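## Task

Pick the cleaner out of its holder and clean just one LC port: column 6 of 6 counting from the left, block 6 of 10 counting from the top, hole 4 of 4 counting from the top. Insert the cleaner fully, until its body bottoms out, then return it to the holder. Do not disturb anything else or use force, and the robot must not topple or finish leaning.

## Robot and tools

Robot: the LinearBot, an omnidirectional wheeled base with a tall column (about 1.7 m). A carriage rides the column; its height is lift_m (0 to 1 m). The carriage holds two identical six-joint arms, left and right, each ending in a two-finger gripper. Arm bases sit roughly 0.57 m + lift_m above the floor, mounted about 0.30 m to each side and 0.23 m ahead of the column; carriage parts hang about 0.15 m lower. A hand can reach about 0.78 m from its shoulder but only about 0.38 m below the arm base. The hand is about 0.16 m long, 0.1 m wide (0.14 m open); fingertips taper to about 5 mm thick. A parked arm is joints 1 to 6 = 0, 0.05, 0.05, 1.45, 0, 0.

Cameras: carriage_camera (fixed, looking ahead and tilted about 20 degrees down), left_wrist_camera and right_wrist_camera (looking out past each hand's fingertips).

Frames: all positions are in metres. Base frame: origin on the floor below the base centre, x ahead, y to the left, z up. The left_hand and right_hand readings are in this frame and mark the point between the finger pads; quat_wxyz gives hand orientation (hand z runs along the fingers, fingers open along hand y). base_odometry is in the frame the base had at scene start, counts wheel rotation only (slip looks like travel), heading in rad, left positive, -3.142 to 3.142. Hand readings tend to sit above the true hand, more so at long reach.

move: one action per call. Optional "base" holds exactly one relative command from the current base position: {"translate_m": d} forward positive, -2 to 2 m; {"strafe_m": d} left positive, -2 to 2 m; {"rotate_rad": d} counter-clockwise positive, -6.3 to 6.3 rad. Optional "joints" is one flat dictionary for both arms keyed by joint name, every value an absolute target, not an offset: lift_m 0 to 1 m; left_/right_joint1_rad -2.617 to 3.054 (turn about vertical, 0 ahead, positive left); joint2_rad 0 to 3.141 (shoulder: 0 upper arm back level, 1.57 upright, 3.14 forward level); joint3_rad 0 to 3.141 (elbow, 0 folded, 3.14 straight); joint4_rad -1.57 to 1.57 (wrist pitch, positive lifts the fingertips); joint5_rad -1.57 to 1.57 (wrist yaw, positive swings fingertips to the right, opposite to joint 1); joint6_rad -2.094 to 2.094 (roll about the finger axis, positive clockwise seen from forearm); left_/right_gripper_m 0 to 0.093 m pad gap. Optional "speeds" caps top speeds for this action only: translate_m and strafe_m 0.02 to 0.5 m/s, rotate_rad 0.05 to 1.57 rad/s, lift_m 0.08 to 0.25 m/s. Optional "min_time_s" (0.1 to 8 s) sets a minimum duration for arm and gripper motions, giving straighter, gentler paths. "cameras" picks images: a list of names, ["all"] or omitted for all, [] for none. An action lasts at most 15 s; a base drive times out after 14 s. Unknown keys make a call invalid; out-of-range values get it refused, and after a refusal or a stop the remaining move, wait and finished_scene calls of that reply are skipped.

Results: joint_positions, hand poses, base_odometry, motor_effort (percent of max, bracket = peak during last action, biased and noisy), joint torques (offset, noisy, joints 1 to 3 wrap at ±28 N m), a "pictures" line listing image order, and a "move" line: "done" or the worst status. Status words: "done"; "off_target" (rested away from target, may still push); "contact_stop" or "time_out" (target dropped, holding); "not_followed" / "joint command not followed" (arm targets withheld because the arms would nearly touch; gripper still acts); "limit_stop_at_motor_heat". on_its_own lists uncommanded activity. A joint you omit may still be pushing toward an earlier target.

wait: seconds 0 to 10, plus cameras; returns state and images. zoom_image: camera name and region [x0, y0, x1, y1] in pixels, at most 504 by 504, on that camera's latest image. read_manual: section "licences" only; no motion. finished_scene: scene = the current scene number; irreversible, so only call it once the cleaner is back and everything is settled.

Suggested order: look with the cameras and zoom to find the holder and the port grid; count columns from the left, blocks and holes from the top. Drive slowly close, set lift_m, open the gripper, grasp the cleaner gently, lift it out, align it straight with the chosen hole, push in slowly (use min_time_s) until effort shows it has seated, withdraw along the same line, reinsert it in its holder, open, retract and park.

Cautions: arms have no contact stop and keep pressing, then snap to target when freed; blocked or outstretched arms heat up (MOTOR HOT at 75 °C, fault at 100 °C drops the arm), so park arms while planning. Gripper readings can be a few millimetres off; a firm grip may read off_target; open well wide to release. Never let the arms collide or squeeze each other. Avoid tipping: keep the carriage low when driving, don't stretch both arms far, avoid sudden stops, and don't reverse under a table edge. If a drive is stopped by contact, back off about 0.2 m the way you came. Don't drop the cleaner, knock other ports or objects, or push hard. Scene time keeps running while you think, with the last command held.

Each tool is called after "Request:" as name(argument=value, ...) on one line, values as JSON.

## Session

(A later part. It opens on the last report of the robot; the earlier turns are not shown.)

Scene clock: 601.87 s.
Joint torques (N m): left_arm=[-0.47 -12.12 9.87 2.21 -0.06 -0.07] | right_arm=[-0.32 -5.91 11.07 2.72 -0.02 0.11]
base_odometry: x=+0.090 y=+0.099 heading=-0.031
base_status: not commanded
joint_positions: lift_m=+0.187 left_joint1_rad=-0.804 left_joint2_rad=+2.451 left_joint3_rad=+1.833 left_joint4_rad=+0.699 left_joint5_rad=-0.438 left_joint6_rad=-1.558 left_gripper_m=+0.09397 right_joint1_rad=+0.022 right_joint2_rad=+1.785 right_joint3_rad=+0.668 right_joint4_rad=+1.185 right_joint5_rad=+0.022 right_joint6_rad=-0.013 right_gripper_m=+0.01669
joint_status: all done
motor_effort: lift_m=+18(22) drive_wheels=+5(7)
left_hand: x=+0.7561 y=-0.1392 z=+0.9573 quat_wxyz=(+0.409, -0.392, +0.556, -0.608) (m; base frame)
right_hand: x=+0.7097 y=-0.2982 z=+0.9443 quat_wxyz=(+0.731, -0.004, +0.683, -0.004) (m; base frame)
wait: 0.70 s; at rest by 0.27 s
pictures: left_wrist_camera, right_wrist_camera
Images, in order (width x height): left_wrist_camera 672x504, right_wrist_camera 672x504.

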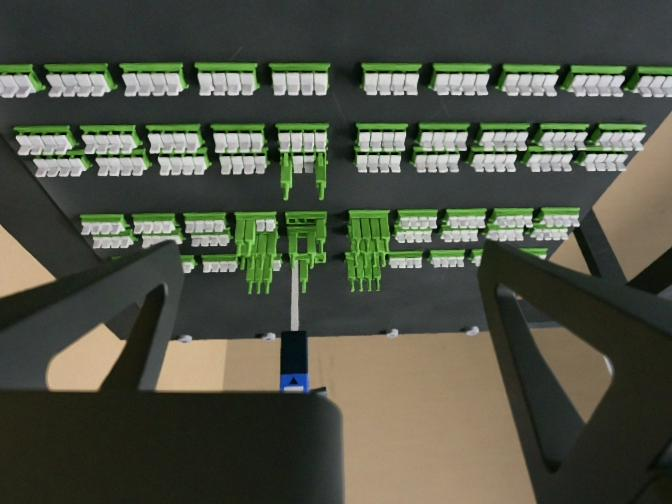

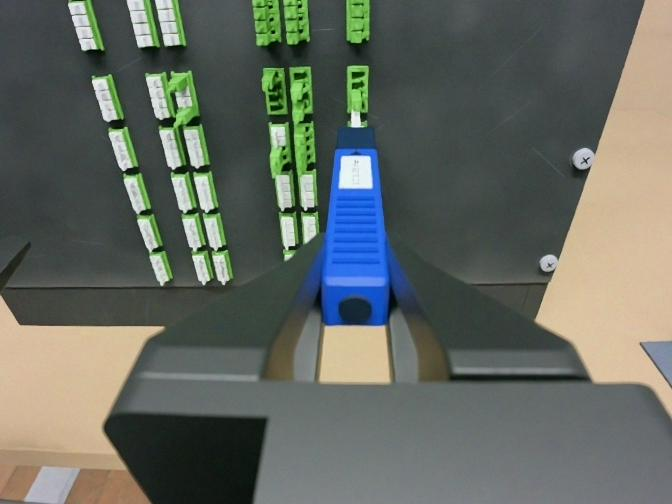

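Request:
move(joints={"lift_m": 0.187}, speeds={"lift_m": 0.08}, cameras=[])

Request:
wait(seconds=1, cameras=["left_wrist_camera", "right_wrist_camera"])

Request:
zoom_image(camera="left_wrist_camera", region=[280, 250, 310, 280])

Request:
zoom_image(camera="right_wrist_camera", region=[340, 64, 376, 124])

Scene clock: 607.17 s.
Joint torques (N m): left_arm=[-0.47 -12.1 9.83 2.23 -0.05 -0.1] | right_arm=[-0.32 -5.9 11.08 2.71 -0.03 0.11]
move: done
base_odometry: x=+0.090 y=+0.099 heading=-0.031
base_status: not commanded
joint_positions: lift_m=+0.187 left_joint1_rad=-0.804 left_joint2_rad=+2.451 left_joint3_rad=+1.833 left_joint4_rad=+0.699 left_joint5_rad=-0.438 left_joint6_rad=-1.558 left_gripper_m=+0.09397 right_joint1_rad=+0.022 right_joint2_rad=+1.785 right_joint3_rad=+0.668 right_joint4_rad=+1.185 right_joint5_rad=+0.022 right_joint6_rad=-0.013 right_gripper_m=+0.01669
joint_status: all done
motor_effort: lift_m=+23(25) drive_wheels=+6(6)
left_hand: x=+0.7561 y=-0.1392 z=+0.9573 quat_wxyz=(+0.409, -0.392, +0.556, -0.608) (m; base frame)
right_hand: x=+0.7097 y=-0.2982 z=+0.9443 quat_wxyz=(+0.731, -0.004, +0.683, -0.004) (m; base frame)
pictures: none
No camera images: "cameras" was empty.

Scene clock: 608.17 s.
Joint torques (N m): left_arm=[-0.5 -12.15 9.83 2.22 -0.05 -0.07] | right_arm=[-0.32 -5.91 11.07 2.71 -0.03 0.11]
base_odometry: x=+0.090 y=+0.099 heading=-0.031
base_status: not commanded
joint_positions: lift_m=+0.187 left_joint1_rad=-0.804 left_joint2_rad=+2.451 left_joint3_rad=+1.833 left_joint4_rad=+0.699 left_joint5_rad=-0.438 left_joint6_rad=-1.558 left_gripper_m=+0.09397 right_joint1_rad=+0.022 right_joint2_rad=+1.785 right_joint3_rad=+0.668 right_joint4_rad=+1.185 right_joint5_rad=+0.023 right_joint6_rad=-0.013 right_gripper_m=+0.01669
joint_status: all done
motor_effort: lift_m=+24(25) drive_wheels=+6(6)
left_hand: x=+0.7561 y=-0.1392 z=+0.9573 quat_wxyz=(+0.409, -0.392, +0.556, -0.608) (m; base frame)
right_hand: x=+0.7097 y=-0.2983 z=+0.9443 quat_wxyz=(+0.731, -0.003, +0.683, -0.005) (m; base frame)
wait: 1.00 s; at rest by 0.27 s
pictures: left_wrist_camera, right_wrist_camera
Images, in order (width x height): left_wrist_camera 672x504, right_wrist_camera 672x504.

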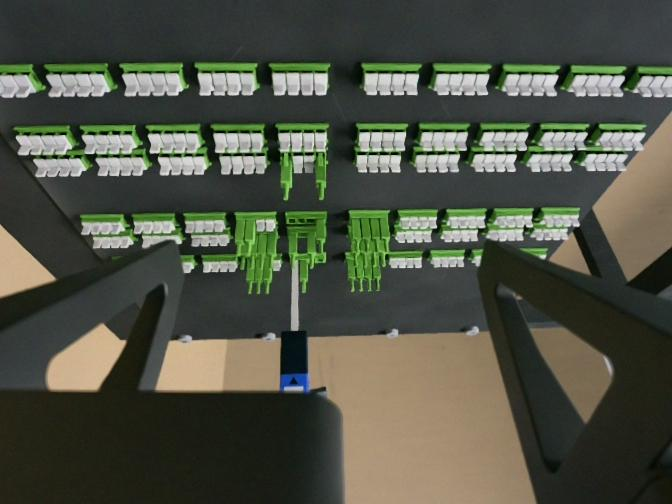

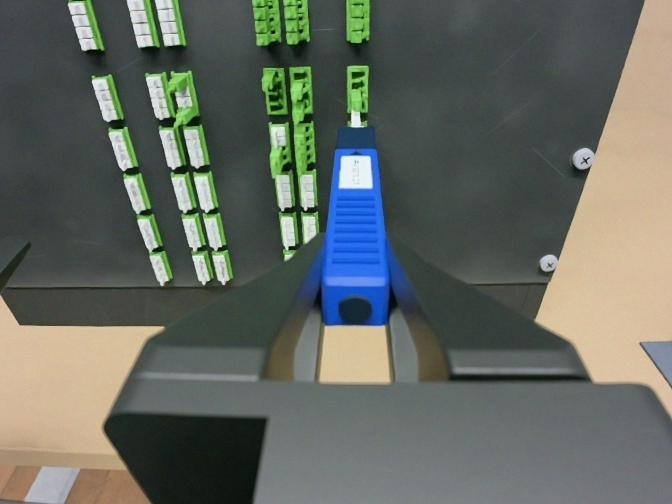

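Scaled by 16.800 from the camera's 672x504 image, which has a finer 960x720 frame.

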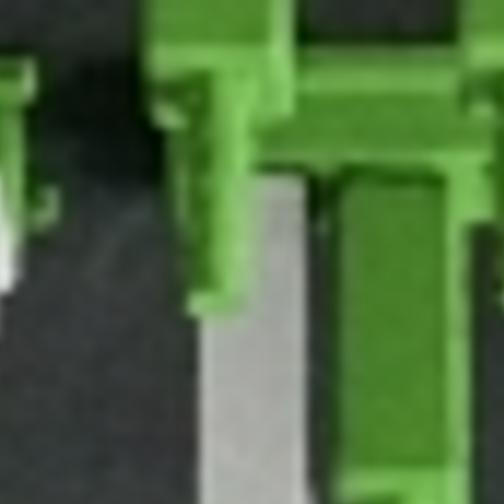

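Scaled by 8.400 from the camera's 672x504 image, which has a finer 960x720 frame.

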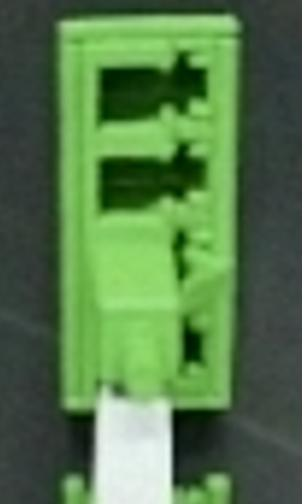

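Request:
move(joints={"lift_m": 0.1874}, speeds={"lift_m": 0.08}, cameras=[])

Request:
wait(seconds=1, cameras=["left_wrist_camera", "right_wrist_camera"])

Request:
zoom_image(camera="left_wrist_camera", region=[280, 250, 310, 280])

Request:
zoom_image(camera="right_wrist_camera", region=[340, 64, 376, 124])

Scene clock: 613.67 s.
Joint torques (N m): left_arm=[-0.57 -12.04 9.81 2.23 -0.05 -0.09] | right_arm=[-0.34 -5.91 11.06 2.71 -0.03 0.11]
move: done
base_odometry: x=+0.090 y=+0.099 heading=-0.031
base_status: not commanded
joint_positions: lift_m=+0.187 left_joint1_rad=-0.804 left_joint2_rad=+2.451 left_joint3_rad=+1.833 left_joint4_rad=+0.699 left_joint5_rad=-0.438 left_joint6_rad=-1.558 left_gripper_m=+0.09397 right_joint1_rad=+0.022 right_joint2_rad=+1.785 right_joint3_rad=+0.668 right_joint4_rad=+1.185 right_joint5_rad=+0.023 right_joint6_rad=-0.013 right_gripper_m=+0.01669
joint_status: all done
motor_effort: lift_m=+24(27) drive_wheels=+6(7)
left_hand: x=+0.7561 y=-0.1392 z=+0.9574 quat_wxyz=(+0.409, -0.392, +0.556, -0.608) (m; base frame)
right_hand: x=+0.7097 y=-0.2983 z=+0.9444 quat_wxyz=(+0.731, -0.003, +0.683, -0.005) (m; base frame)
pictures: none
No camera images: "cameras" was empty.

Scene clock: 614.67 s.
Joint torques (N m): left_arm=[-0.51 -12.07 9.88 2.24 -0.05 -0.09] | right_arm=[-0.32 -5.93 11.03 2.71 -0.03 0.11]
base_odometry: x=+0.090 y=+0.099 heading=-0.031
base_status: not commanded
joint_positions: lift_m=+0.187 left_joint1_rad=-0.804 left_joint2_rad=+2.451 left_joint3_rad=+1.833 left_joint4_rad=+0.699 left_joint5_rad=-0.438 left_joint6_rad=-1.558 left_gripper_m=+0.09397 right_joint1_rad=+0.022 right_joint2_rad=+1.785 right_joint3_rad=+0.668 right_joint4_rad=+1.185 right_joint5_rad=+0.023 right_joint6_rad=-0.013 right_gripper_m=+0.01669
joint_status: all done
motor_effort: lift_m=+26(27) drive_wheels=+6(7)
left_hand: x=+0.7561 y=-0.1392 z=+0.9574 quat_wxyz=(+0.409, -0.392, +0.556, -0.608) (m; base frame)
right_hand: x=+0.7097 y=-0.2983 z=+0.9444 quat_wxyz=(+0.731, -0.003, +0.683, -0.005) (m; base frame)
wait: 1.00 s; at rest by 0.27 s
pictures: left_wrist_camera, right_wrist_camera
Images, in order (width x height): left_wrist_camera 672x504, right_wrist_camera 672x504.

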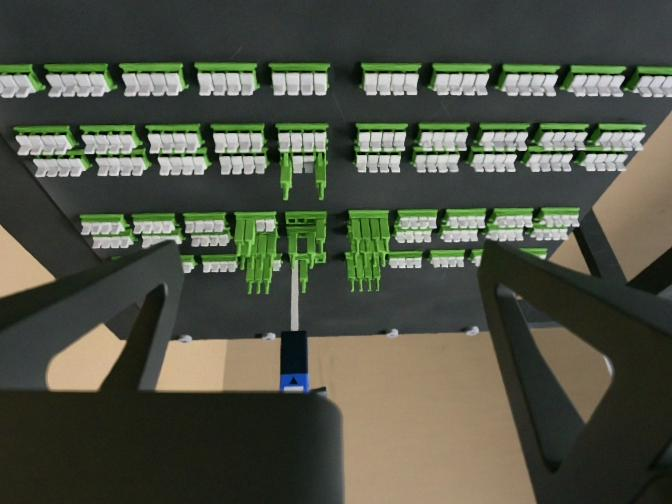

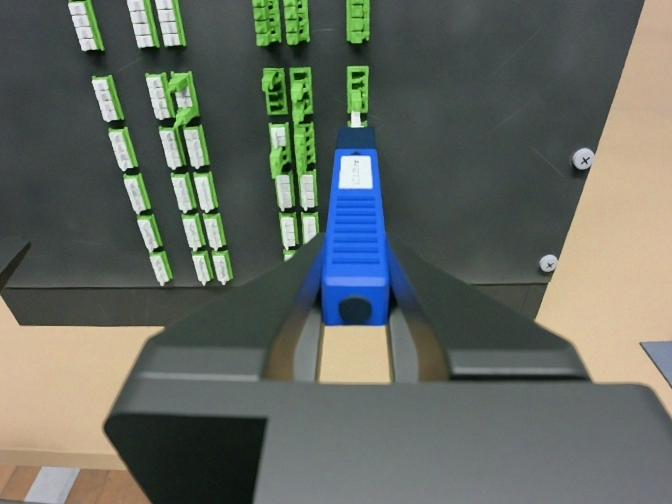

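Scaled by 16.800 from the camera's 672x504 image, which has a finer 960x720 frame.

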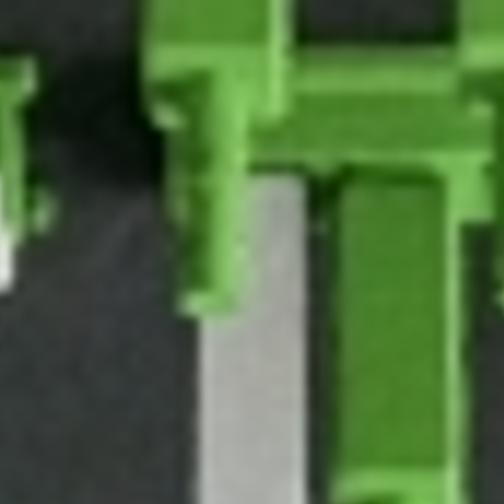

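Scaled by 8.400 from the camera's 672x504 image, which has a finer 960x720 frame.

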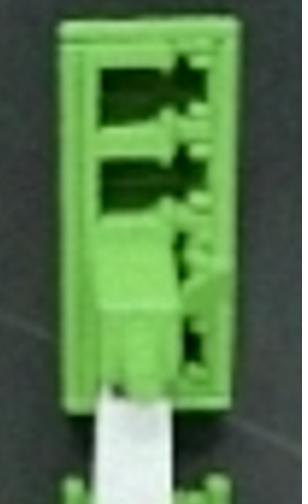

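Request:
move(joints={"lift_m": 0.1878}, speeds={"lift_m": 0.08}, cameras=[])

Request:
wait(seconds=1, cameras=["left_wrist_camera", "right_wrist_camera"])

Request:
zoom_image(camera="left_wrist_camera", region=[280, 250, 310, 280])

Request:
zoom_image(camera="right_wrist_camera", region=[340, 64, 376, 124])

Scene clock: 618.20 s.
Joint torques (N m): left_arm=[-0.55 -12.22 9.85 2.18 -0.06 -0.08] | right_arm=[-0.32 -5.98 11.06 2.71 -0.04 0.11]
move: done
base_odometry: x=+0.090 y=+0.099 heading=-0.031
base_status: not commanded
joint_positions: lift_m=+0.187 left_joint1_rad=-0.804 left_joint2_rad=+2.451 left_joint3_rad=+1.833 left_joint4_rad=+0.699 left_joint5_rad=-0.438 left_joint6_rad=-1.558 left_gripper_m=+0.09397 right_joint1_rad=+0.022 right_joint2_rad=+1.785 right_joint3_rad=+0.668 right_joint4_rad=+1.185 right_joint5_rad=+0.023 right_joint6_rad=-0.013 right_gripper_m=+0.01669
joint_status: all done
motor_effort: lift_m=+27(28) drive_wheels=+5(6)
left_hand: x=+0.7561 y=-0.1392 z=+0.9578 quat_wxyz=(+0.409, -0.392, +0.556, -0.608) (m; base frame)
right_hand: x=+0.7097 y=-0.2984 z=+0.9446 quat_wxyz=(+0.731, -0.003, +0.683, -0.005) (m; base frame)
pictures: none
No camera images: "cameras" was empty.

Scene clock: 619.20 s.
Joint torques (N m): left_arm=[-0.53 -12.15 9.85 2.21 -0.06 -0.1] | right_arm=[-0.32 -5.96 11.04 2.71 -0.04 0.11]
base_odometry: x=+0.090 y=+0.099 heading=-0.031
base_status: not commanded
joint_positions: lift_m=+0.187 left_joint1_rad=-0.804 left_joint2_rad=+2.451 left_joint3_rad=+1.833 left_joint4_rad=+0.699 left_joint5_rad=-0.438 left_joint6_rad=-1.558 left_gripper_m=+0.09397 right_joint1_rad=+0.022 right_joint2_rad=+1.785 right_joint3_rad=+0.668 right_joint4_rad=+1.185 right_joint5_rad=+0.023 right_joint6_rad=-0.013 right_gripper_m=+0.01669
joint_status: all done
motor_effort: lift_m=+27(28) drive_wheels=+6(6)
left_hand: x=+0.7561 y=-0.1392 z=+0.9578 quat_wxyz=(+0.409, -0.392, +0.556, -0.608) (m; base frame)
right_hand: x=+0.7097 y=-0.2984 z=+0.9446 quat_wxyz=(+0.731, -0.003, +0.683, -0.005) (m; base frame)
wait: 1.00 s; at rest by 0.27 s
pictures: left_wrist_camera, right_wrist_camera
Images, in order (width x height): left_wrist_camera 672x504, right_wrist_camera 672x504.

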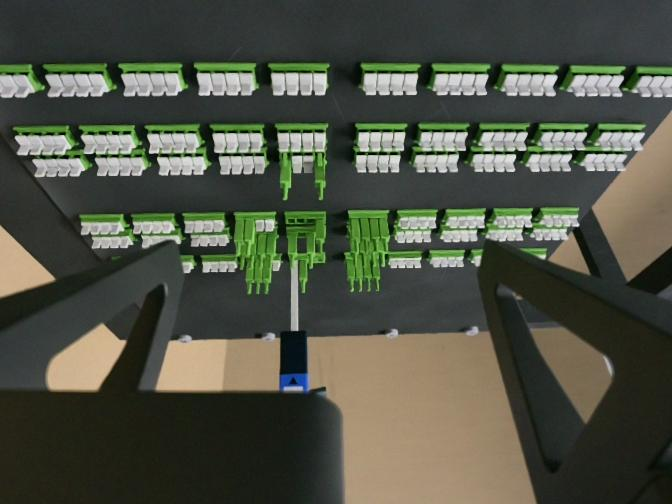

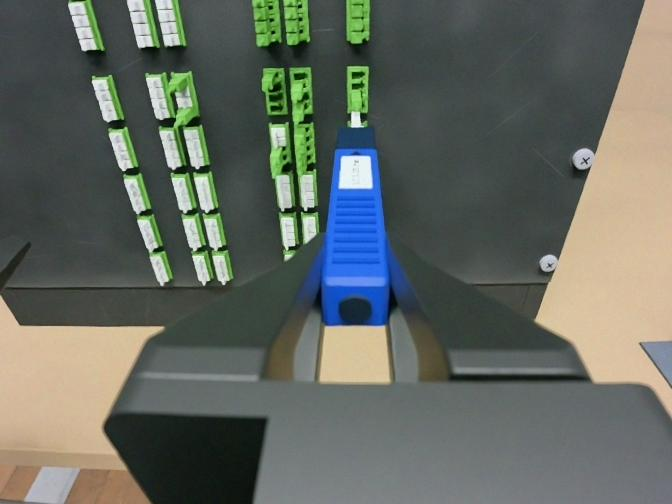

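Scaled by 16.800 from the camera's 672x504 image, which has a finer 960x720 frame.

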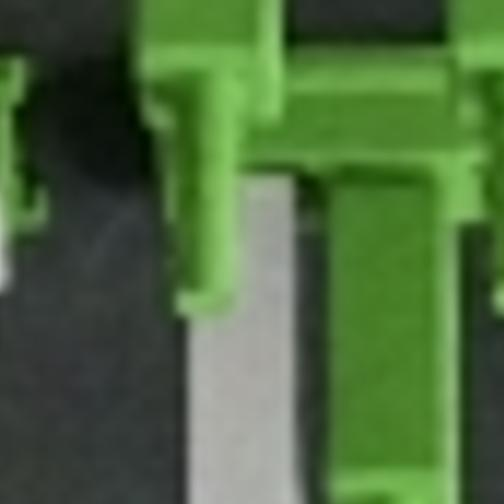

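Scaled by 8.400 from the camera's 672x504 image, which has a finer 960x720 frame.

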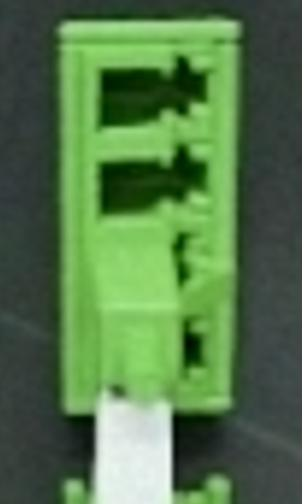

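Request:
move(joints={"lift_m": 0.1881}, speeds={"lift_m": 0.08}, cameras=[])

Request:
wait(seconds=1, cameras=["left_wrist_camera", "right_wrist_camera"])

Request:
zoom_image(camera="left_wrist_camera", region=[280, 250, 310, 280])

Request:
zoom_image(camera="right_wrist_camera", region=[340, 64, 376, 124])

Scene clock: 638.20 s.
Joint torques (N m): left_arm=[-0.51 -12.16 9.83 2.24 -0.08 -0.09] | right_arm=[-0.34 -6 11.07 2.71 -0.04 0.11]
move: done
base_odometry: x=+0.090 y=+0.099 heading=-0.031
base_status: not commanded
joint_positions: lift_m=+0.188 left_joint1_rad=-0.804 left_joint2_rad=+2.451 left_joint3_rad=+1.833 left_joint4_rad=+0.699 left_joint5_rad=-0.438 left_joint6_rad=-1.558 left_gripper_m=+0.09397 right_joint1_rad=+0.022 right_joint2_rad=+1.785 right_joint3_rad=+0.668 right_joint4_rad=+1.185 right_joint5_rad=+0.023 right_joint6_rad=-0.013 right_gripper_m=+0.01669
joint_status: all done
motor_effort: lift_m=+26(29) drive_wheels=+5(7)
left_hand: x=+0.7561 y=-0.1392 z=+0.9580 quat_wxyz=(+0.409, -0.392, +0.556, -0.608) (m; base frame)
right_hand: x=+0.7098 y=-0.2984 z=+0.9447 quat_wxyz=(+0.731, -0.003, +0.683, -0.005) (m; base frame)
pictures: none
No camera images: "cameras" was empty.

Scene clock: 639.20 s.
Joint torques (N m): left_arm=[-0.54 -12.11 9.81 2.21 -0.05 -0.08] | right_arm=[-0.36 -5.97 11.06 2.71 -0.04 0.11]
base_odometry: x=+0.090 y=+0.099 heading=-0.031
base_status: not commanded
joint_positions: lift_m=+0.188 left_joint1_rad=-0.804 left_joint2_rad=+2.451 left_joint3_rad=+1.833 left_joint4_rad=+0.699 left_joint5_rad=-0.438 left_joint6_rad=-1.558 left_gripper_m=+0.09397 right_joint1_rad=+0.022 right_joint2_rad=+1.785 right_joint3_rad=+0.668 right_joint4_rad=+1.185 right_joint5_rad=+0.023 right_joint6_rad=-0.013 right_gripper_m=+0.01669
joint_status: all done
motor_effort: lift_m=+26(29) drive_wheels=+5(7)
left_hand: x=+0.7561 y=-0.1392 z=+0.9580 quat_wxyz=(+0.409, -0.392, +0.556, -0.608) (m; base frame)
right_hand: x=+0.7098 y=-0.2984 z=+0.9447 quat_wxyz=(+0.731, -0.003, +0.683, -0.005) (m; base frame)
wait: 1.00 s; at rest by 0.27 s
pictures: left_wrist_camera, right_wrist_camera
Images, in order (width x height): left_wrist_camera 672x504, right_wrist_camera 672x504.

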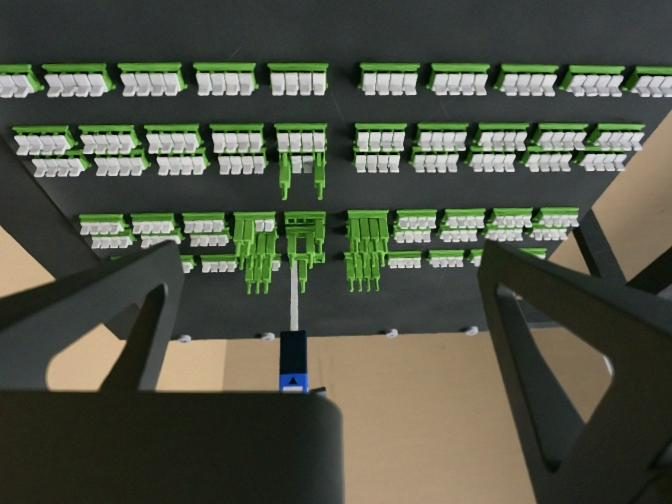

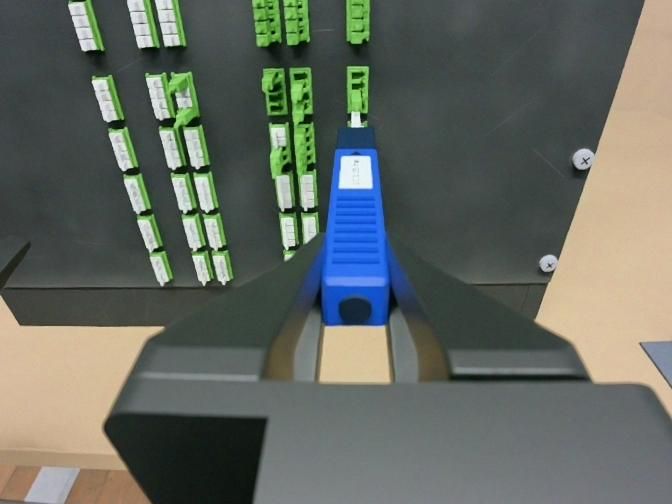

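Scaled by 16.800 from the camera's 672x504 image, which has a finer 960x720 frame.

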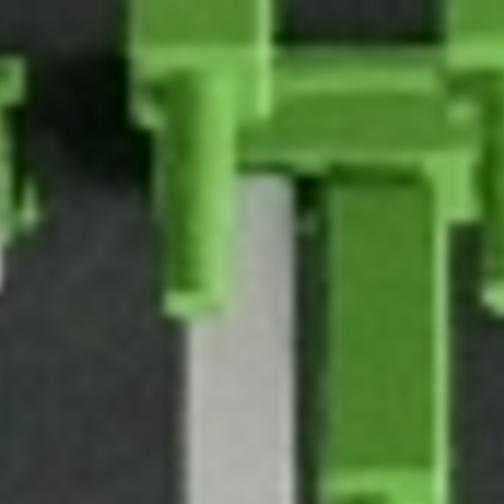

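Scaled by 8.400 from the camera's 672x504 image, which has a finer 960x720 frame.

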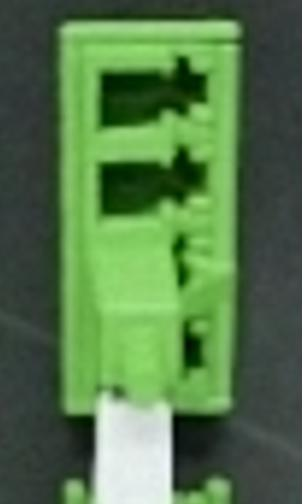

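Request:
move(joints={"right_joint2_rad": 1.7985, "right_joint3_rad": 0.7025}, min_time_s=0.5, cameras=[])

Request:
wait(seconds=0.7, cameras=["left_wrist_camera", "right_wrist_camera"])

Request:
zoom_image(camera="left_wrist_camera", region=[280, 250, 310, 280])

Request:
zoom_image(camera="right_wrist_camera", region=[340, 64, 376, 124])

Scene clock: 661.40 s.
Joint torques (N m): left_arm=[-0.58 -12.14 9.84 2.23 -0.06 -0.1] | right_arm=[-0.34 -6.2 10.54 2.71 -0.04 0.11]
move: done
base_odometry: x=+0.090 y=+0.099 heading=-0.031
base_status: not commanded
joint_positions: lift_m=+0.188 left_joint1_rad=-0.804 left_joint2_rad=+2.451 left_joint3_rad=+1.833 left_joint4_rad=+0.699 left_joint5_rad=-0.438 left_joint6_rad=-1.558 left_gripper_m=+0.09397 right_joint1_rad=+0.022 right_joint2_rad=+1.785 right_joint3_rad=+0.668 right_joint4_rad=+1.185 right_joint5_rad=+0.023 right_joint6_rad=-0.013 right_gripper_m=+0.01669
joint_status: all done
motor_effort: lift_m=+26(29) drive_wheels=+6(7)
left_hand: x=+0.7561 y=-0.1392 z=+0.9580 quat_wxyz=(+0.409, -0.392, +0.556, -0.608) (m; base frame)
right_hand: x=+0.7098 y=-0.2984 z=+0.9447 quat_wxyz=(+0.731, -0.003, +0.683, -0.005) (m; base frame)
pictures: none
No camera images: "cameras" was empty.

Scene clock: 662.10 s.
Joint torques (N m): left_arm=[-0.46 -12.14 9.88 2.23 -0.06 -0.09] | right_arm=[-0.32 -6.22 10.56 2.71 -0.03 0.11]
base_odometry: x=+0.090 y=+0.099 heading=-0.031
base_status: not commanded
joint_positions: lift_m=+0.188 left_joint1_rad=-0.804 left_joint2_rad=+2.451 left_joint3_rad=+1.833 left_joint4_rad=+0.699 left_joint5_rad=-0.438 left_joint6_rad=-1.558 left_gripper_m=+0.09397 right_joint1_rad=+0.022 right_joint2_rad=+1.785 right_joint3_rad=+0.668 right_joint4_rad=+1.185 right_joint5_rad=+0.023 right_joint6_rad=-0.013 right_gripper_m=+0.01669
joint_status: all done
motor_effort: lift_m=+27(29) drive_wheels=+7(7)
left_hand: x=+0.7561 y=-0.1392 z=+0.9580 quat_wxyz=(+0.409, -0.392, +0.556, -0.608) (m; base frame)
right_hand: x=+0.7098 y=-0.2984 z=+0.9447 quat_wxyz=(+0.731, -0.003, +0.683, -0.005) (m; base frame)
wait: 0.70 s; at rest by 0.27 s
pictures: left_wrist_camera, right_wrist_camera
Images, in order (width x height): left_wrist_camera 672x504, right_wrist_camera 672x504.

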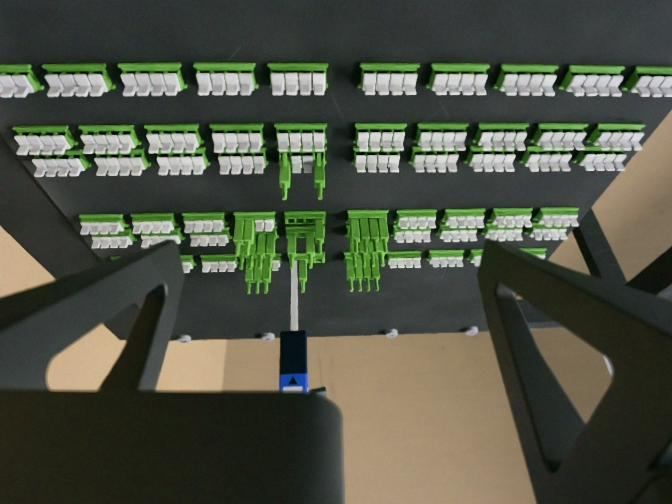

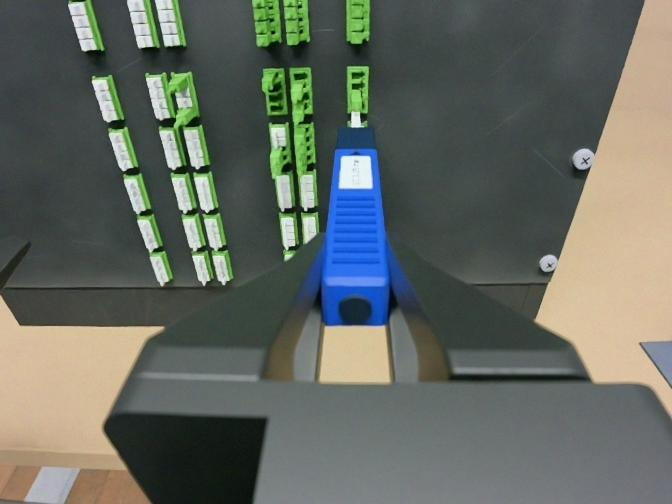

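Scaled by 16.800 from the camera's 672x504 image, which has a finer 960x720 frame.

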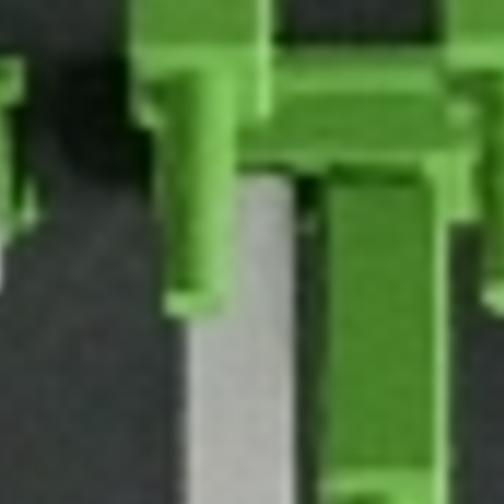

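Scaled by 8.400 from the camera's 672x504 image, which has a finer 960x720 frame.

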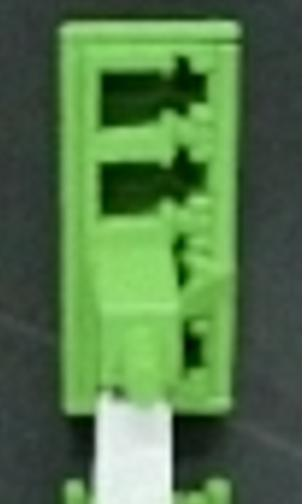

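Request:
zoom_image(camera="left_wrist_camera", region=[286, 244, 326, 284])

Scaled by 12.600 from the camera's 672x504 image, which has a finer 960x720 frame.

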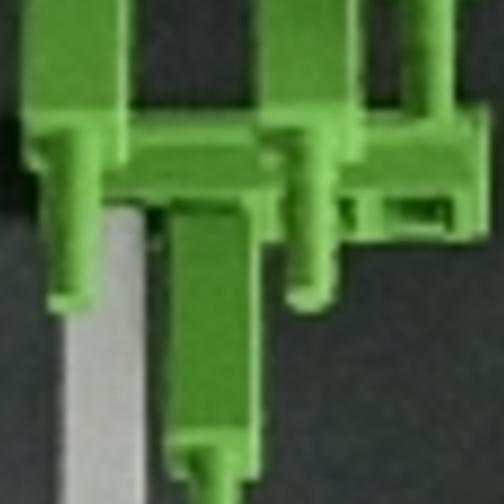

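Request:
move(joints={"lift_m": 0.1885}, speeds={"lift_m": 0.08}, cameras=[])

Request:
wait(seconds=1, cameras=["left_wrist_camera", "right_wrist_camera"])

Request:
zoom_image(camera="left_wrist_camera", region=[286, 244, 326, 284])

Request:
zoom_image(camera="right_wrist_camera", region=[340, 64, 376, 124])

Scene clock: 678.67 s.
Joint torques (N m): left_arm=[-0.51 -12.08 9.88 2.22 -0.04 -0.09] | right_arm=[-0.34 -6.2 10.51 2.73 -0.04 0.11]
move: done
base_odometry: x=+0.090 y=+0.099 heading=-0.031
base_status: not commanded
joint_positions: lift_m=+0.188 left_joint1_rad=-0.804 left_joint2_rad=+2.451 left_joint3_rad=+1.833 left_joint4_rad=+0.699 left_joint5_rad=-0.438 left_joint6_rad=-1.558 left_gripper_m=+0.09397 right_joint1_rad=+0.022 right_joint2_rad=+1.785 right_joint3_rad=+0.668 right_joint4_rad=+1.185 right_joint5_rad=+0.023 right_joint6_rad=-0.013 right_gripper_m=+0.01669
joint_status: all done
motor_effort: lift_m=+26(28) drive_wheels=+5(7)
left_hand: x=+0.7561 y=-0.1392 z=+0.9584 quat_wxyz=(+0.409, -0.392, +0.557, -0.608) (m; base frame)
right_hand: x=+0.7098 y=-0.2984 z=+0.9451 quat_wxyz=(+0.730, -0.003, +0.683, -0.005) (m; base frame)
pictures: none
No camera images: "cameras" was empty.

Scene clock: 679.67 s.
Joint torques (N m): left_arm=[-0.49 -12.15 9.78 2.21 -0.05 -0.08] | right_arm=[-0.34 -6.2 10.56 2.72 -0.04 0.12]
base_odometry: x=+0.090 y=+0.099 heading=-0.031
base_status: not commanded
joint_positions: lift_m=+0.188 left_joint1_rad=-0.804 left_joint2_rad=+2.451 left_joint3_rad=+1.833 left_joint4_rad=+0.699 left_joint5_rad=-0.438 left_joint6_rad=-1.558 left_gripper_m=+0.09397 right_joint1_rad=+0.022 right_joint2_rad=+1.785 right_joint3_rad=+0.668 right_joint4_rad=+1.185 right_joint5_rad=+0.024 right_joint6_rad=-0.013 right_gripper_m=+0.01669
joint_status: all done
motor_effort: lift_m=+26(28) drive_wheels=+5(7)
left_hand: x=+0.7561 y=-0.1392 z=+0.9584 quat_wxyz=(+0.409, -0.392, +0.557, -0.608) (m; base frame)
right_hand: x=+0.7098 y=-0.2984 z=+0.9451 quat_wxyz=(+0.730, -0.003, +0.683, -0.005) (m; base frame)
wait: 1.00 s; at rest by 0.27 s
pictures: left_wrist_camera, right_wrist_camera
Images, in order (width x height): left_wrist_camera 672x504, right_wrist_camera 672x504.

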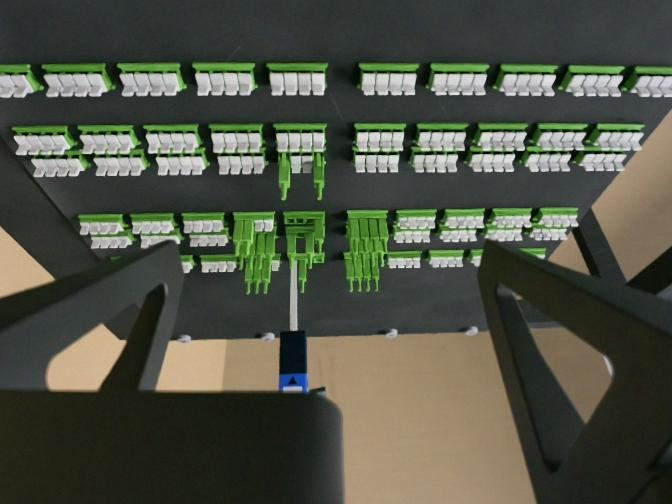

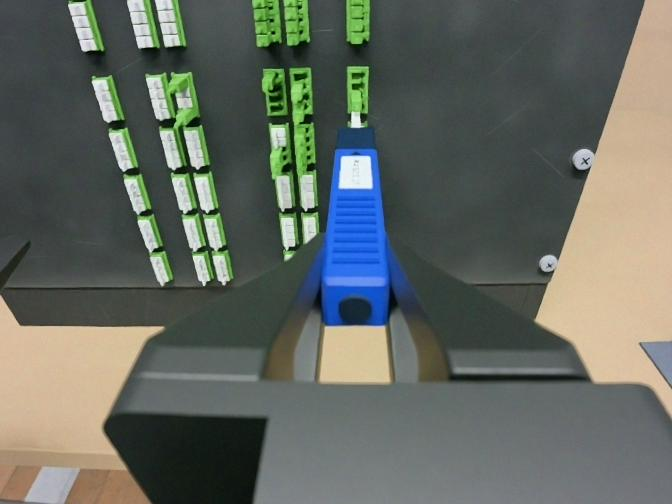

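Scaled by 12.600 from the camera's 672x504 image, which has a finer 960x720 frame.

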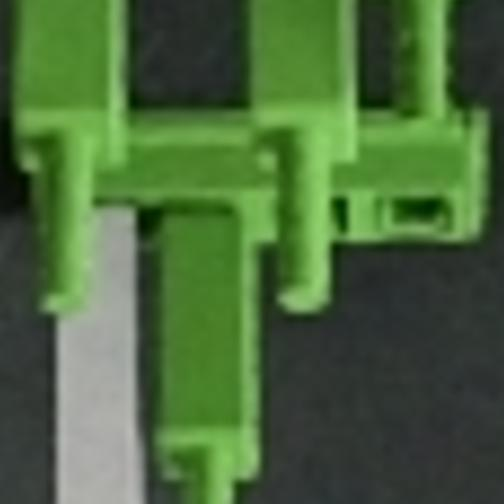

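Scaled by 8.400 from the camera's 672x504 image, which has a finer 960x720 frame.

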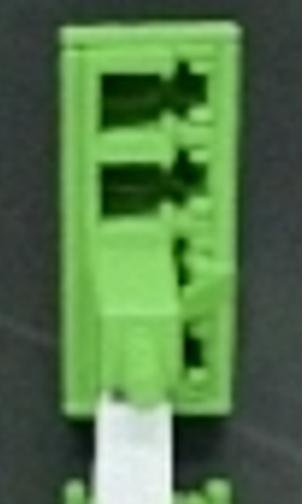

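Request:
move(joints={"right_joint2_rad": 1.7955, "right_joint3_rad": 0.6975}, min_time_s=0.5, cameras=[])

Request:
wait(seconds=0.7, cameras=["left_wrist_camera", "right_wrist_camera"])

Request:
zoom_image(camera="left_wrist_camera", region=[286, 244, 326, 284])

Request:
zoom_image(camera="right_wrist_camera", region=[340, 64, 376, 124])

Scene clock: 698.50 s.
Joint torques (N m): left_arm=[-0.46 -12.1 9.84 2.21 -0.07 -0.08] | right_arm=[-0.34 -6.46 10.07 2.71 -0.04 0.11]
move: done
base_odometry: x=+0.090 y=+0.099 heading=-0.031
base_status: not commanded
joint_positions: lift_m=+0.188 left_joint1_rad=-0.804 left_joint2_rad=+2.451 left_joint3_rad=+1.833 left_joint4_rad=+0.699 left_joint5_rad=-0.438 left_joint6_rad=-1.558 left_gripper_m=+0.09397 right_joint1_rad=+0.022 right_joint2_rad=+1.785 right_joint3_rad=+0.668 right_joint4_rad=+1.185 right_joint5_rad=+0.024 right_joint6_rad=-0.013 right_gripper_m=+0.01669
joint_status: all done
motor_effort: lift_m=+27(28) drive_wheels=+5(7)
left_hand: x=+0.7561 y=-0.1392 z=+0.9584 quat_wxyz=(+0.409, -0.392, +0.557, -0.608) (m; base frame)
right_hand: x=+0.7098 y=-0.2984 z=+0.9451 quat_wxyz=(+0.730, -0.003, +0.683, -0.005) (m; base frame)
pictures: none
No camera images: "cameras" was empty.

Scene clock: 699.20 s.
Joint torques (N m): left_arm=[-0.54 -12.08 9.84 2.22 -0.08 -0.09] | right_arm=[-0.32 -6.48 10.06 2.71 -0.04 0.11]
base_odometry: x=+0.090 y=+0.099 heading=-0.031
base_status: not commanded
joint_positions: lift_m=+0.188 left_joint1_rad=-0.804 left_joint2_rad=+2.451 left_joint3_rad=+1.833 left_joint4_rad=+0.699 left_joint5_rad=-0.438 left_joint6_rad=-1.558 left_gripper_m=+0.09397 right_joint1_rad=+0.022 right_joint2_rad=+1.785 right_joint3_rad=+0.668 right_joint4_rad=+1.185 right_joint5_rad=+0.024 right_joint6_rad=-0.013 right_gripper_m=+0.01669
joint_status: all done
motor_effort: lift_m=+24(28) drive_wheels=+7(7)
left_hand: x=+0.7561 y=-0.1392 z=+0.9584 quat_wxyz=(+0.409, -0.392, +0.557, -0.608) (m; base frame)
right_hand: x=+0.7098 y=-0.2984 z=+0.9451 quat_wxyz=(+0.730, -0.003, +0.683, -0.005) (m; base frame)
wait: 0.70 s; at rest by 0.27 s
pictures: left_wrist_camera, right_wrist_camera
Images, in order (width x height): left_wrist_camera 672x504, right_wrist_camera 672x504.

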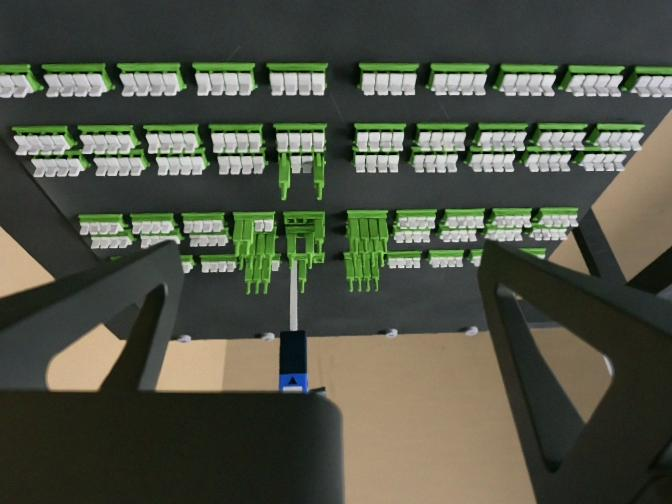

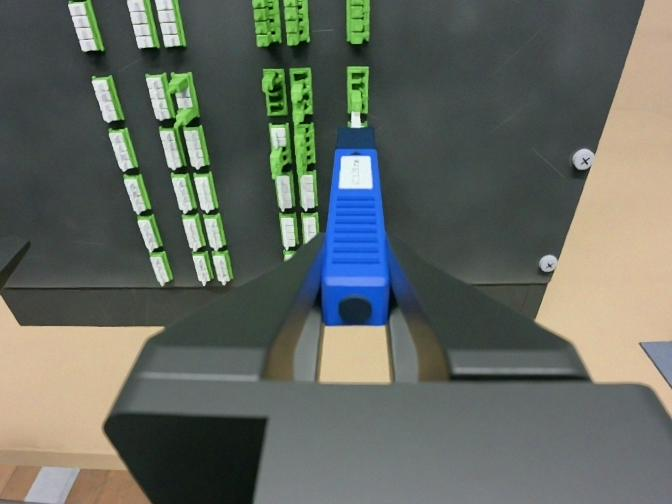

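Scaled by 12.600 from the camera's 672x504 image, which has a finer 960x720 frame.

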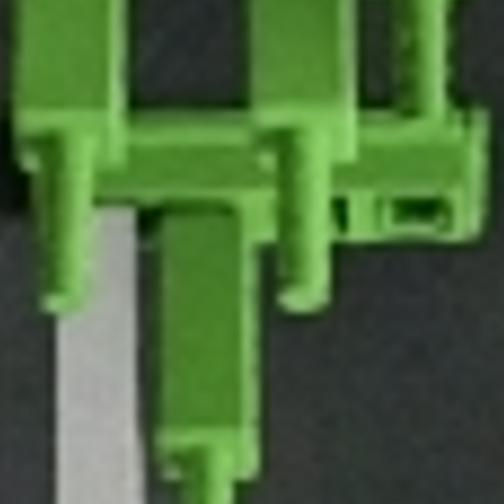

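Scaled by 8.400 from the camera's 672x504 image, which has a finer 960x720 frame.

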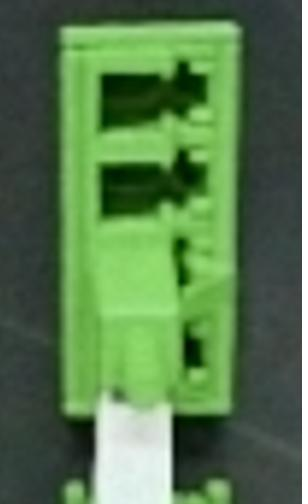

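Request:
move(joints={"right_joint2_rad": 1.7895, "right_joint3_rad": 0.6905}, min_time_s=0.5, cameras=[])

Request:
wait(seconds=0.7, cameras=["left_wrist_camera", "right_wrist_camera"])

Request:
zoom_image(camera="left_wrist_camera", region=[286, 244, 326, 284])

Request:
zoom_image(camera="right_wrist_camera", region=[340, 64, 376, 124])

Scene clock: 715.37 s.
Joint torques (N m): left_arm=[-0.5 -12.11 9.8 2.22 -0.05 -0.09] | right_arm=[-0.32 -6.94 9.39 2.71 -0.03 0.11]
move: done
base_odometry: x=+0.090 y=+0.099 heading=-0.031
base_status: not commanded
joint_positions: lift_m=+0.188 left_joint1_rad=-0.804 left_joint2_rad=+2.451 left_joint3_rad=+1.833 left_joint4_rad=+0.699 left_joint5_rad=-0.438 left_joint6_rad=-1.558 left_gripper_m=+0.09397 right_joint1_rad=+0.022 right_joint2_rad=+1.785 right_joint3_rad=+0.668 right_joint4_rad=+1.185 right_joint5_rad=+0.024 right_joint6_rad=-0.013 right_gripper_m=+0.01669
joint_status: all done
motor_effort: lift_m=+27(28) drive_wheels=+6(7)
left_hand: x=+0.7561 y=-0.1392 z=+0.9584 quat_wxyz=(+0.409, -0.392, +0.557, -0.608) (m; base frame)
right_hand: x=+0.7098 y=-0.2984 z=+0.9451 quat_wxyz=(+0.730, -0.003, +0.683, -0.005) (m; base frame)
pictures: none
No camera images: "cameras" was empty.

Scene clock: 716.07 s.
Joint torques (N m): left_arm=[-0.46 -12.1 9.88 2.22 -0.07 -0.09] | right_arm=[-0.32 -6.94 9.36 2.72 -0.04 0.11]
base_odometry: x=+0.090 y=+0.099 heading=-0.031
base_status: not commanded
joint_positions: lift_m=+0.188 left_joint1_rad=-0.804 left_joint2_rad=+2.451 left_joint3_rad=+1.833 left_joint4_rad=+0.699 left_joint5_rad=-0.438 left_joint6_rad=-1.558 left_gripper_m=+0.09397 right_joint1_rad=+0.022 right_joint2_rad=+1.785 right_joint3_rad=+0.668 right_joint4_rad=+1.185 right_joint5_rad=+0.024 right_joint6_rad=-0.013 right_gripper_m=+0.01669
joint_status: all done
motor_effort: lift_m=+24(28) drive_wheels=+4(7)
left_hand: x=+0.7561 y=-0.1392 z=+0.9584 quat_wxyz=(+0.409, -0.392, +0.557, -0.608) (m; base frame)
right_hand: x=+0.7098 y=-0.2984 z=+0.9451 quat_wxyz=(+0.730, -0.003, +0.683, -0.005) (m; base frame)
wait: 0.70 s; at rest by 0.27 s
pictures: left_wrist_camera, right_wrist_camera
Images, in order (width x height): left_wrist_camera 672x504, right_wrist_camera 672x504.

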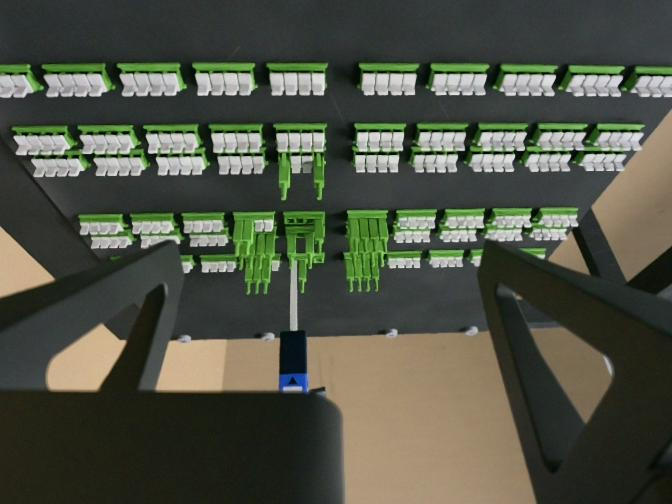

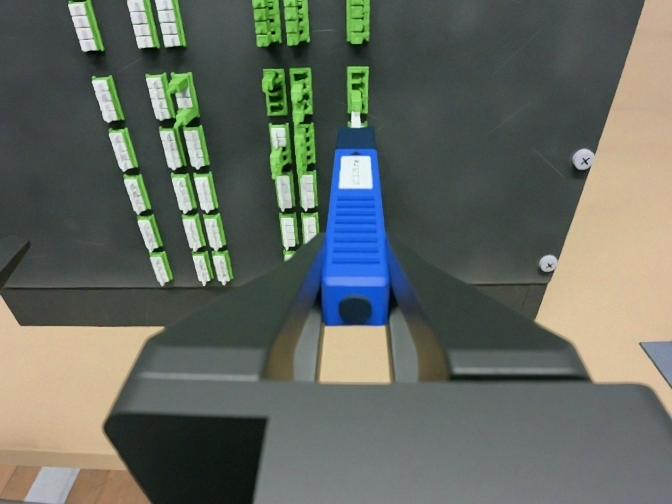

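Scaled by 12.600 from the camera's 672x504 image, which has a finer 960x720 frame.

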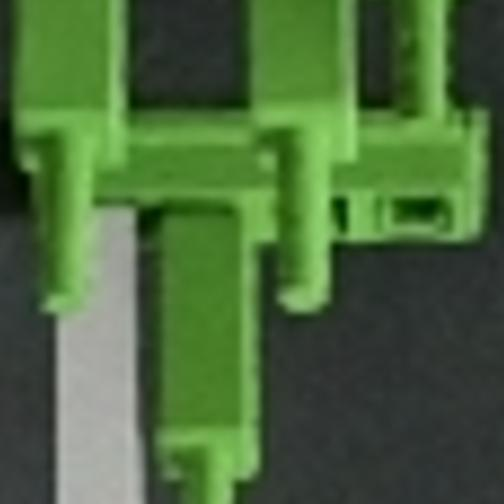

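Scaled by 8.400 from the camera's 672x504 image, which has a finer 960x720 frame.

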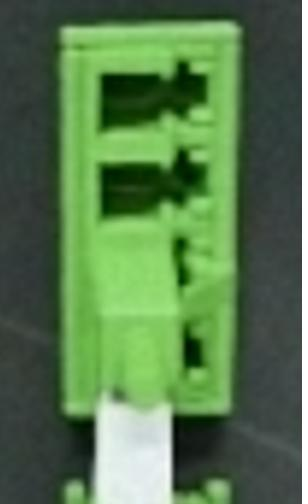

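Request:
zoom_image(camera="right_wrist_camera", region=[330, 60, 385, 130])

Scaled by 7.200 from the camera's 672x504 image, which has a finer 960x720 frame.

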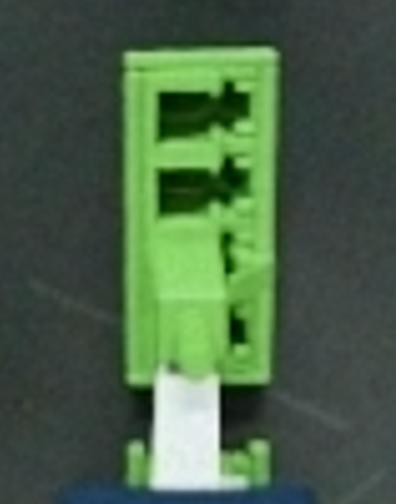

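Request:
move(joints={"lift_m": 0.1867}, speeds={"lift_m": 0.08}, cameras=[])

Request:
wait(seconds=1, cameras=["left_wrist_camera", "right_wrist_camera"])

Request:
zoom_image(camera="left_wrist_camera", region=[286, 244, 326, 284])

Request:
zoom_image(camera="right_wrist_camera", region=[330, 60, 385, 130])

Scene clock: 725.90 s.
Joint torques (N m): left_arm=[-0.51 -12.15 9.74 2.26 -0.04 -0.08] | right_arm=[-0.34 -6.95 9.36 2.69 -0.04 0.11]
move: done
base_odometry: x=+0.090 y=+0.099 heading=-0.031
base_status: not commanded
joint_positions: lift_m=+0.187 left_joint1_rad=-0.804 left_joint2_rad=+2.451 left_joint3_rad=+1.833 left_joint4_rad=+0.699 left_joint5_rad=-0.438 left_joint6_rad=-1.558 left_gripper_m=+0.09397 right_joint1_rad=+0.022 right_joint2_rad=+1.785 right_joint3_rad=+0.668 right_joint4_rad=+1.187 right_joint5_rad=+0.024 right_joint6_rad=-0.013 right_gripper_m=+0.01669
joint_status: all done
motor_effort: lift_m=+20(22) drive_wheels=+5(7)
left_hand: x=+0.7561 y=-0.1392 z=+0.9574 quat_wxyz=(+0.409, -0.392, +0.557, -0.608) (m; base frame)
right_hand: x=+0.7097 y=-0.2984 z=+0.9445 quat_wxyz=(+0.731, -0.003, +0.682, -0.005) (m; base frame)
pictures: none
No camera images: "cameras" was empty.

Scene clock: 726.90 s.
Joint torques (N m): left_arm=[-0.49 -12.07 9.84 2.23 -0.06 -0.09] | right_arm=[-0.32 -6.93 9.37 2.69 -0.04 0.11]
base_odometry: x=+0.090 y=+0.099 heading=-0.031
base_status: not commanded
joint_positions: lift_m=+0.187 left_joint1_rad=-0.804 left_joint2_rad=+2.451 left_joint3_rad=+1.833 left_joint4_rad=+0.699 left_joint5_rad=-0.438 left_joint6_rad=-1.558 left_gripper_m=+0.09397 right_joint1_rad=+0.022 right_joint2_rad=+1.785 right_joint3_rad=+0.668 right_joint4_rad=+1.187 right_joint5_rad=+0.024 right_joint6_rad=-0.013 right_gripper_m=+0.01669
joint_status: all done
motor_effort: lift_m=+19(22) drive_wheels=+6(7)
left_hand: x=+0.7561 y=-0.1392 z=+0.9574 quat_wxyz=(+0.409, -0.392, +0.557, -0.608) (m; base frame)
right_hand: x=+0.7097 y=-0.2984 z=+0.9445 quat_wxyz=(+0.731, -0.003, +0.682, -0.005) (m; base frame)
wait: 1.00 s; at rest by 0.27 s
pictures: left_wrist_camera, right_wrist_camera
Images, in order (width x height): left_wrist_camera 672x504, right_wrist_camera 672x504.

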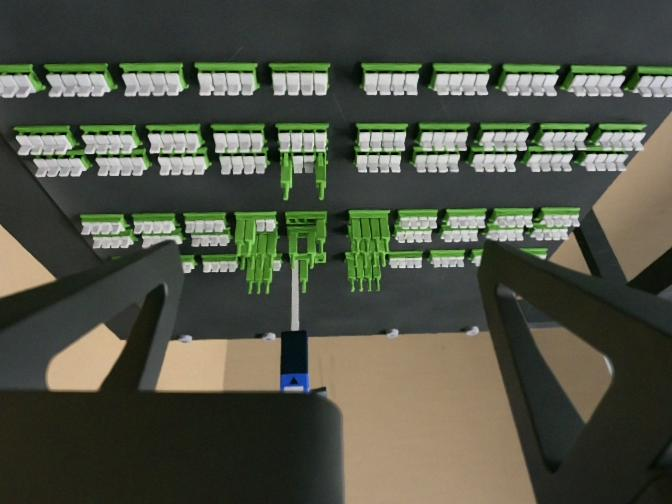

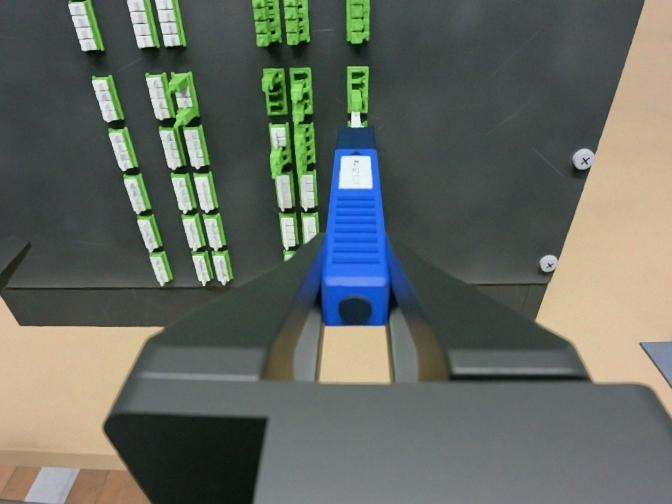

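Scaled by 12.600 from the camera's 672x504 image, which has a finer 960x720 frame.

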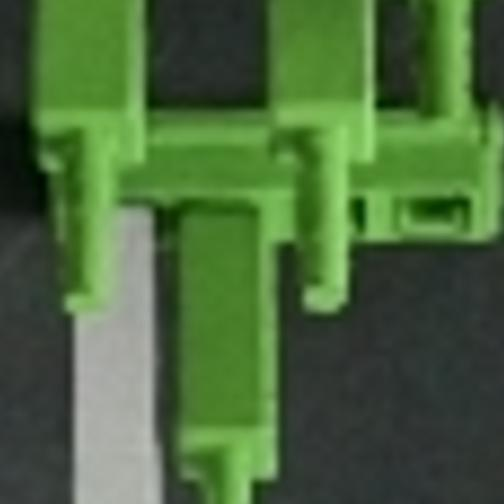

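Scaled by 7.200 from the camera's 672x504 image, which has a finer 960x720 frame.

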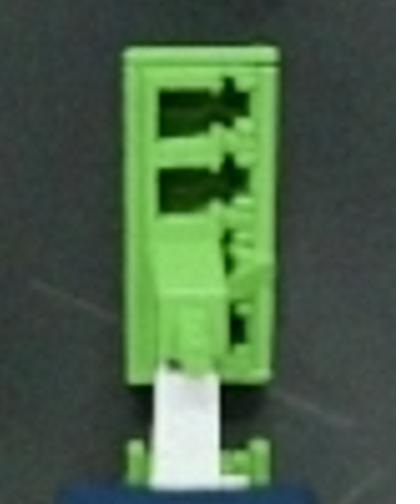

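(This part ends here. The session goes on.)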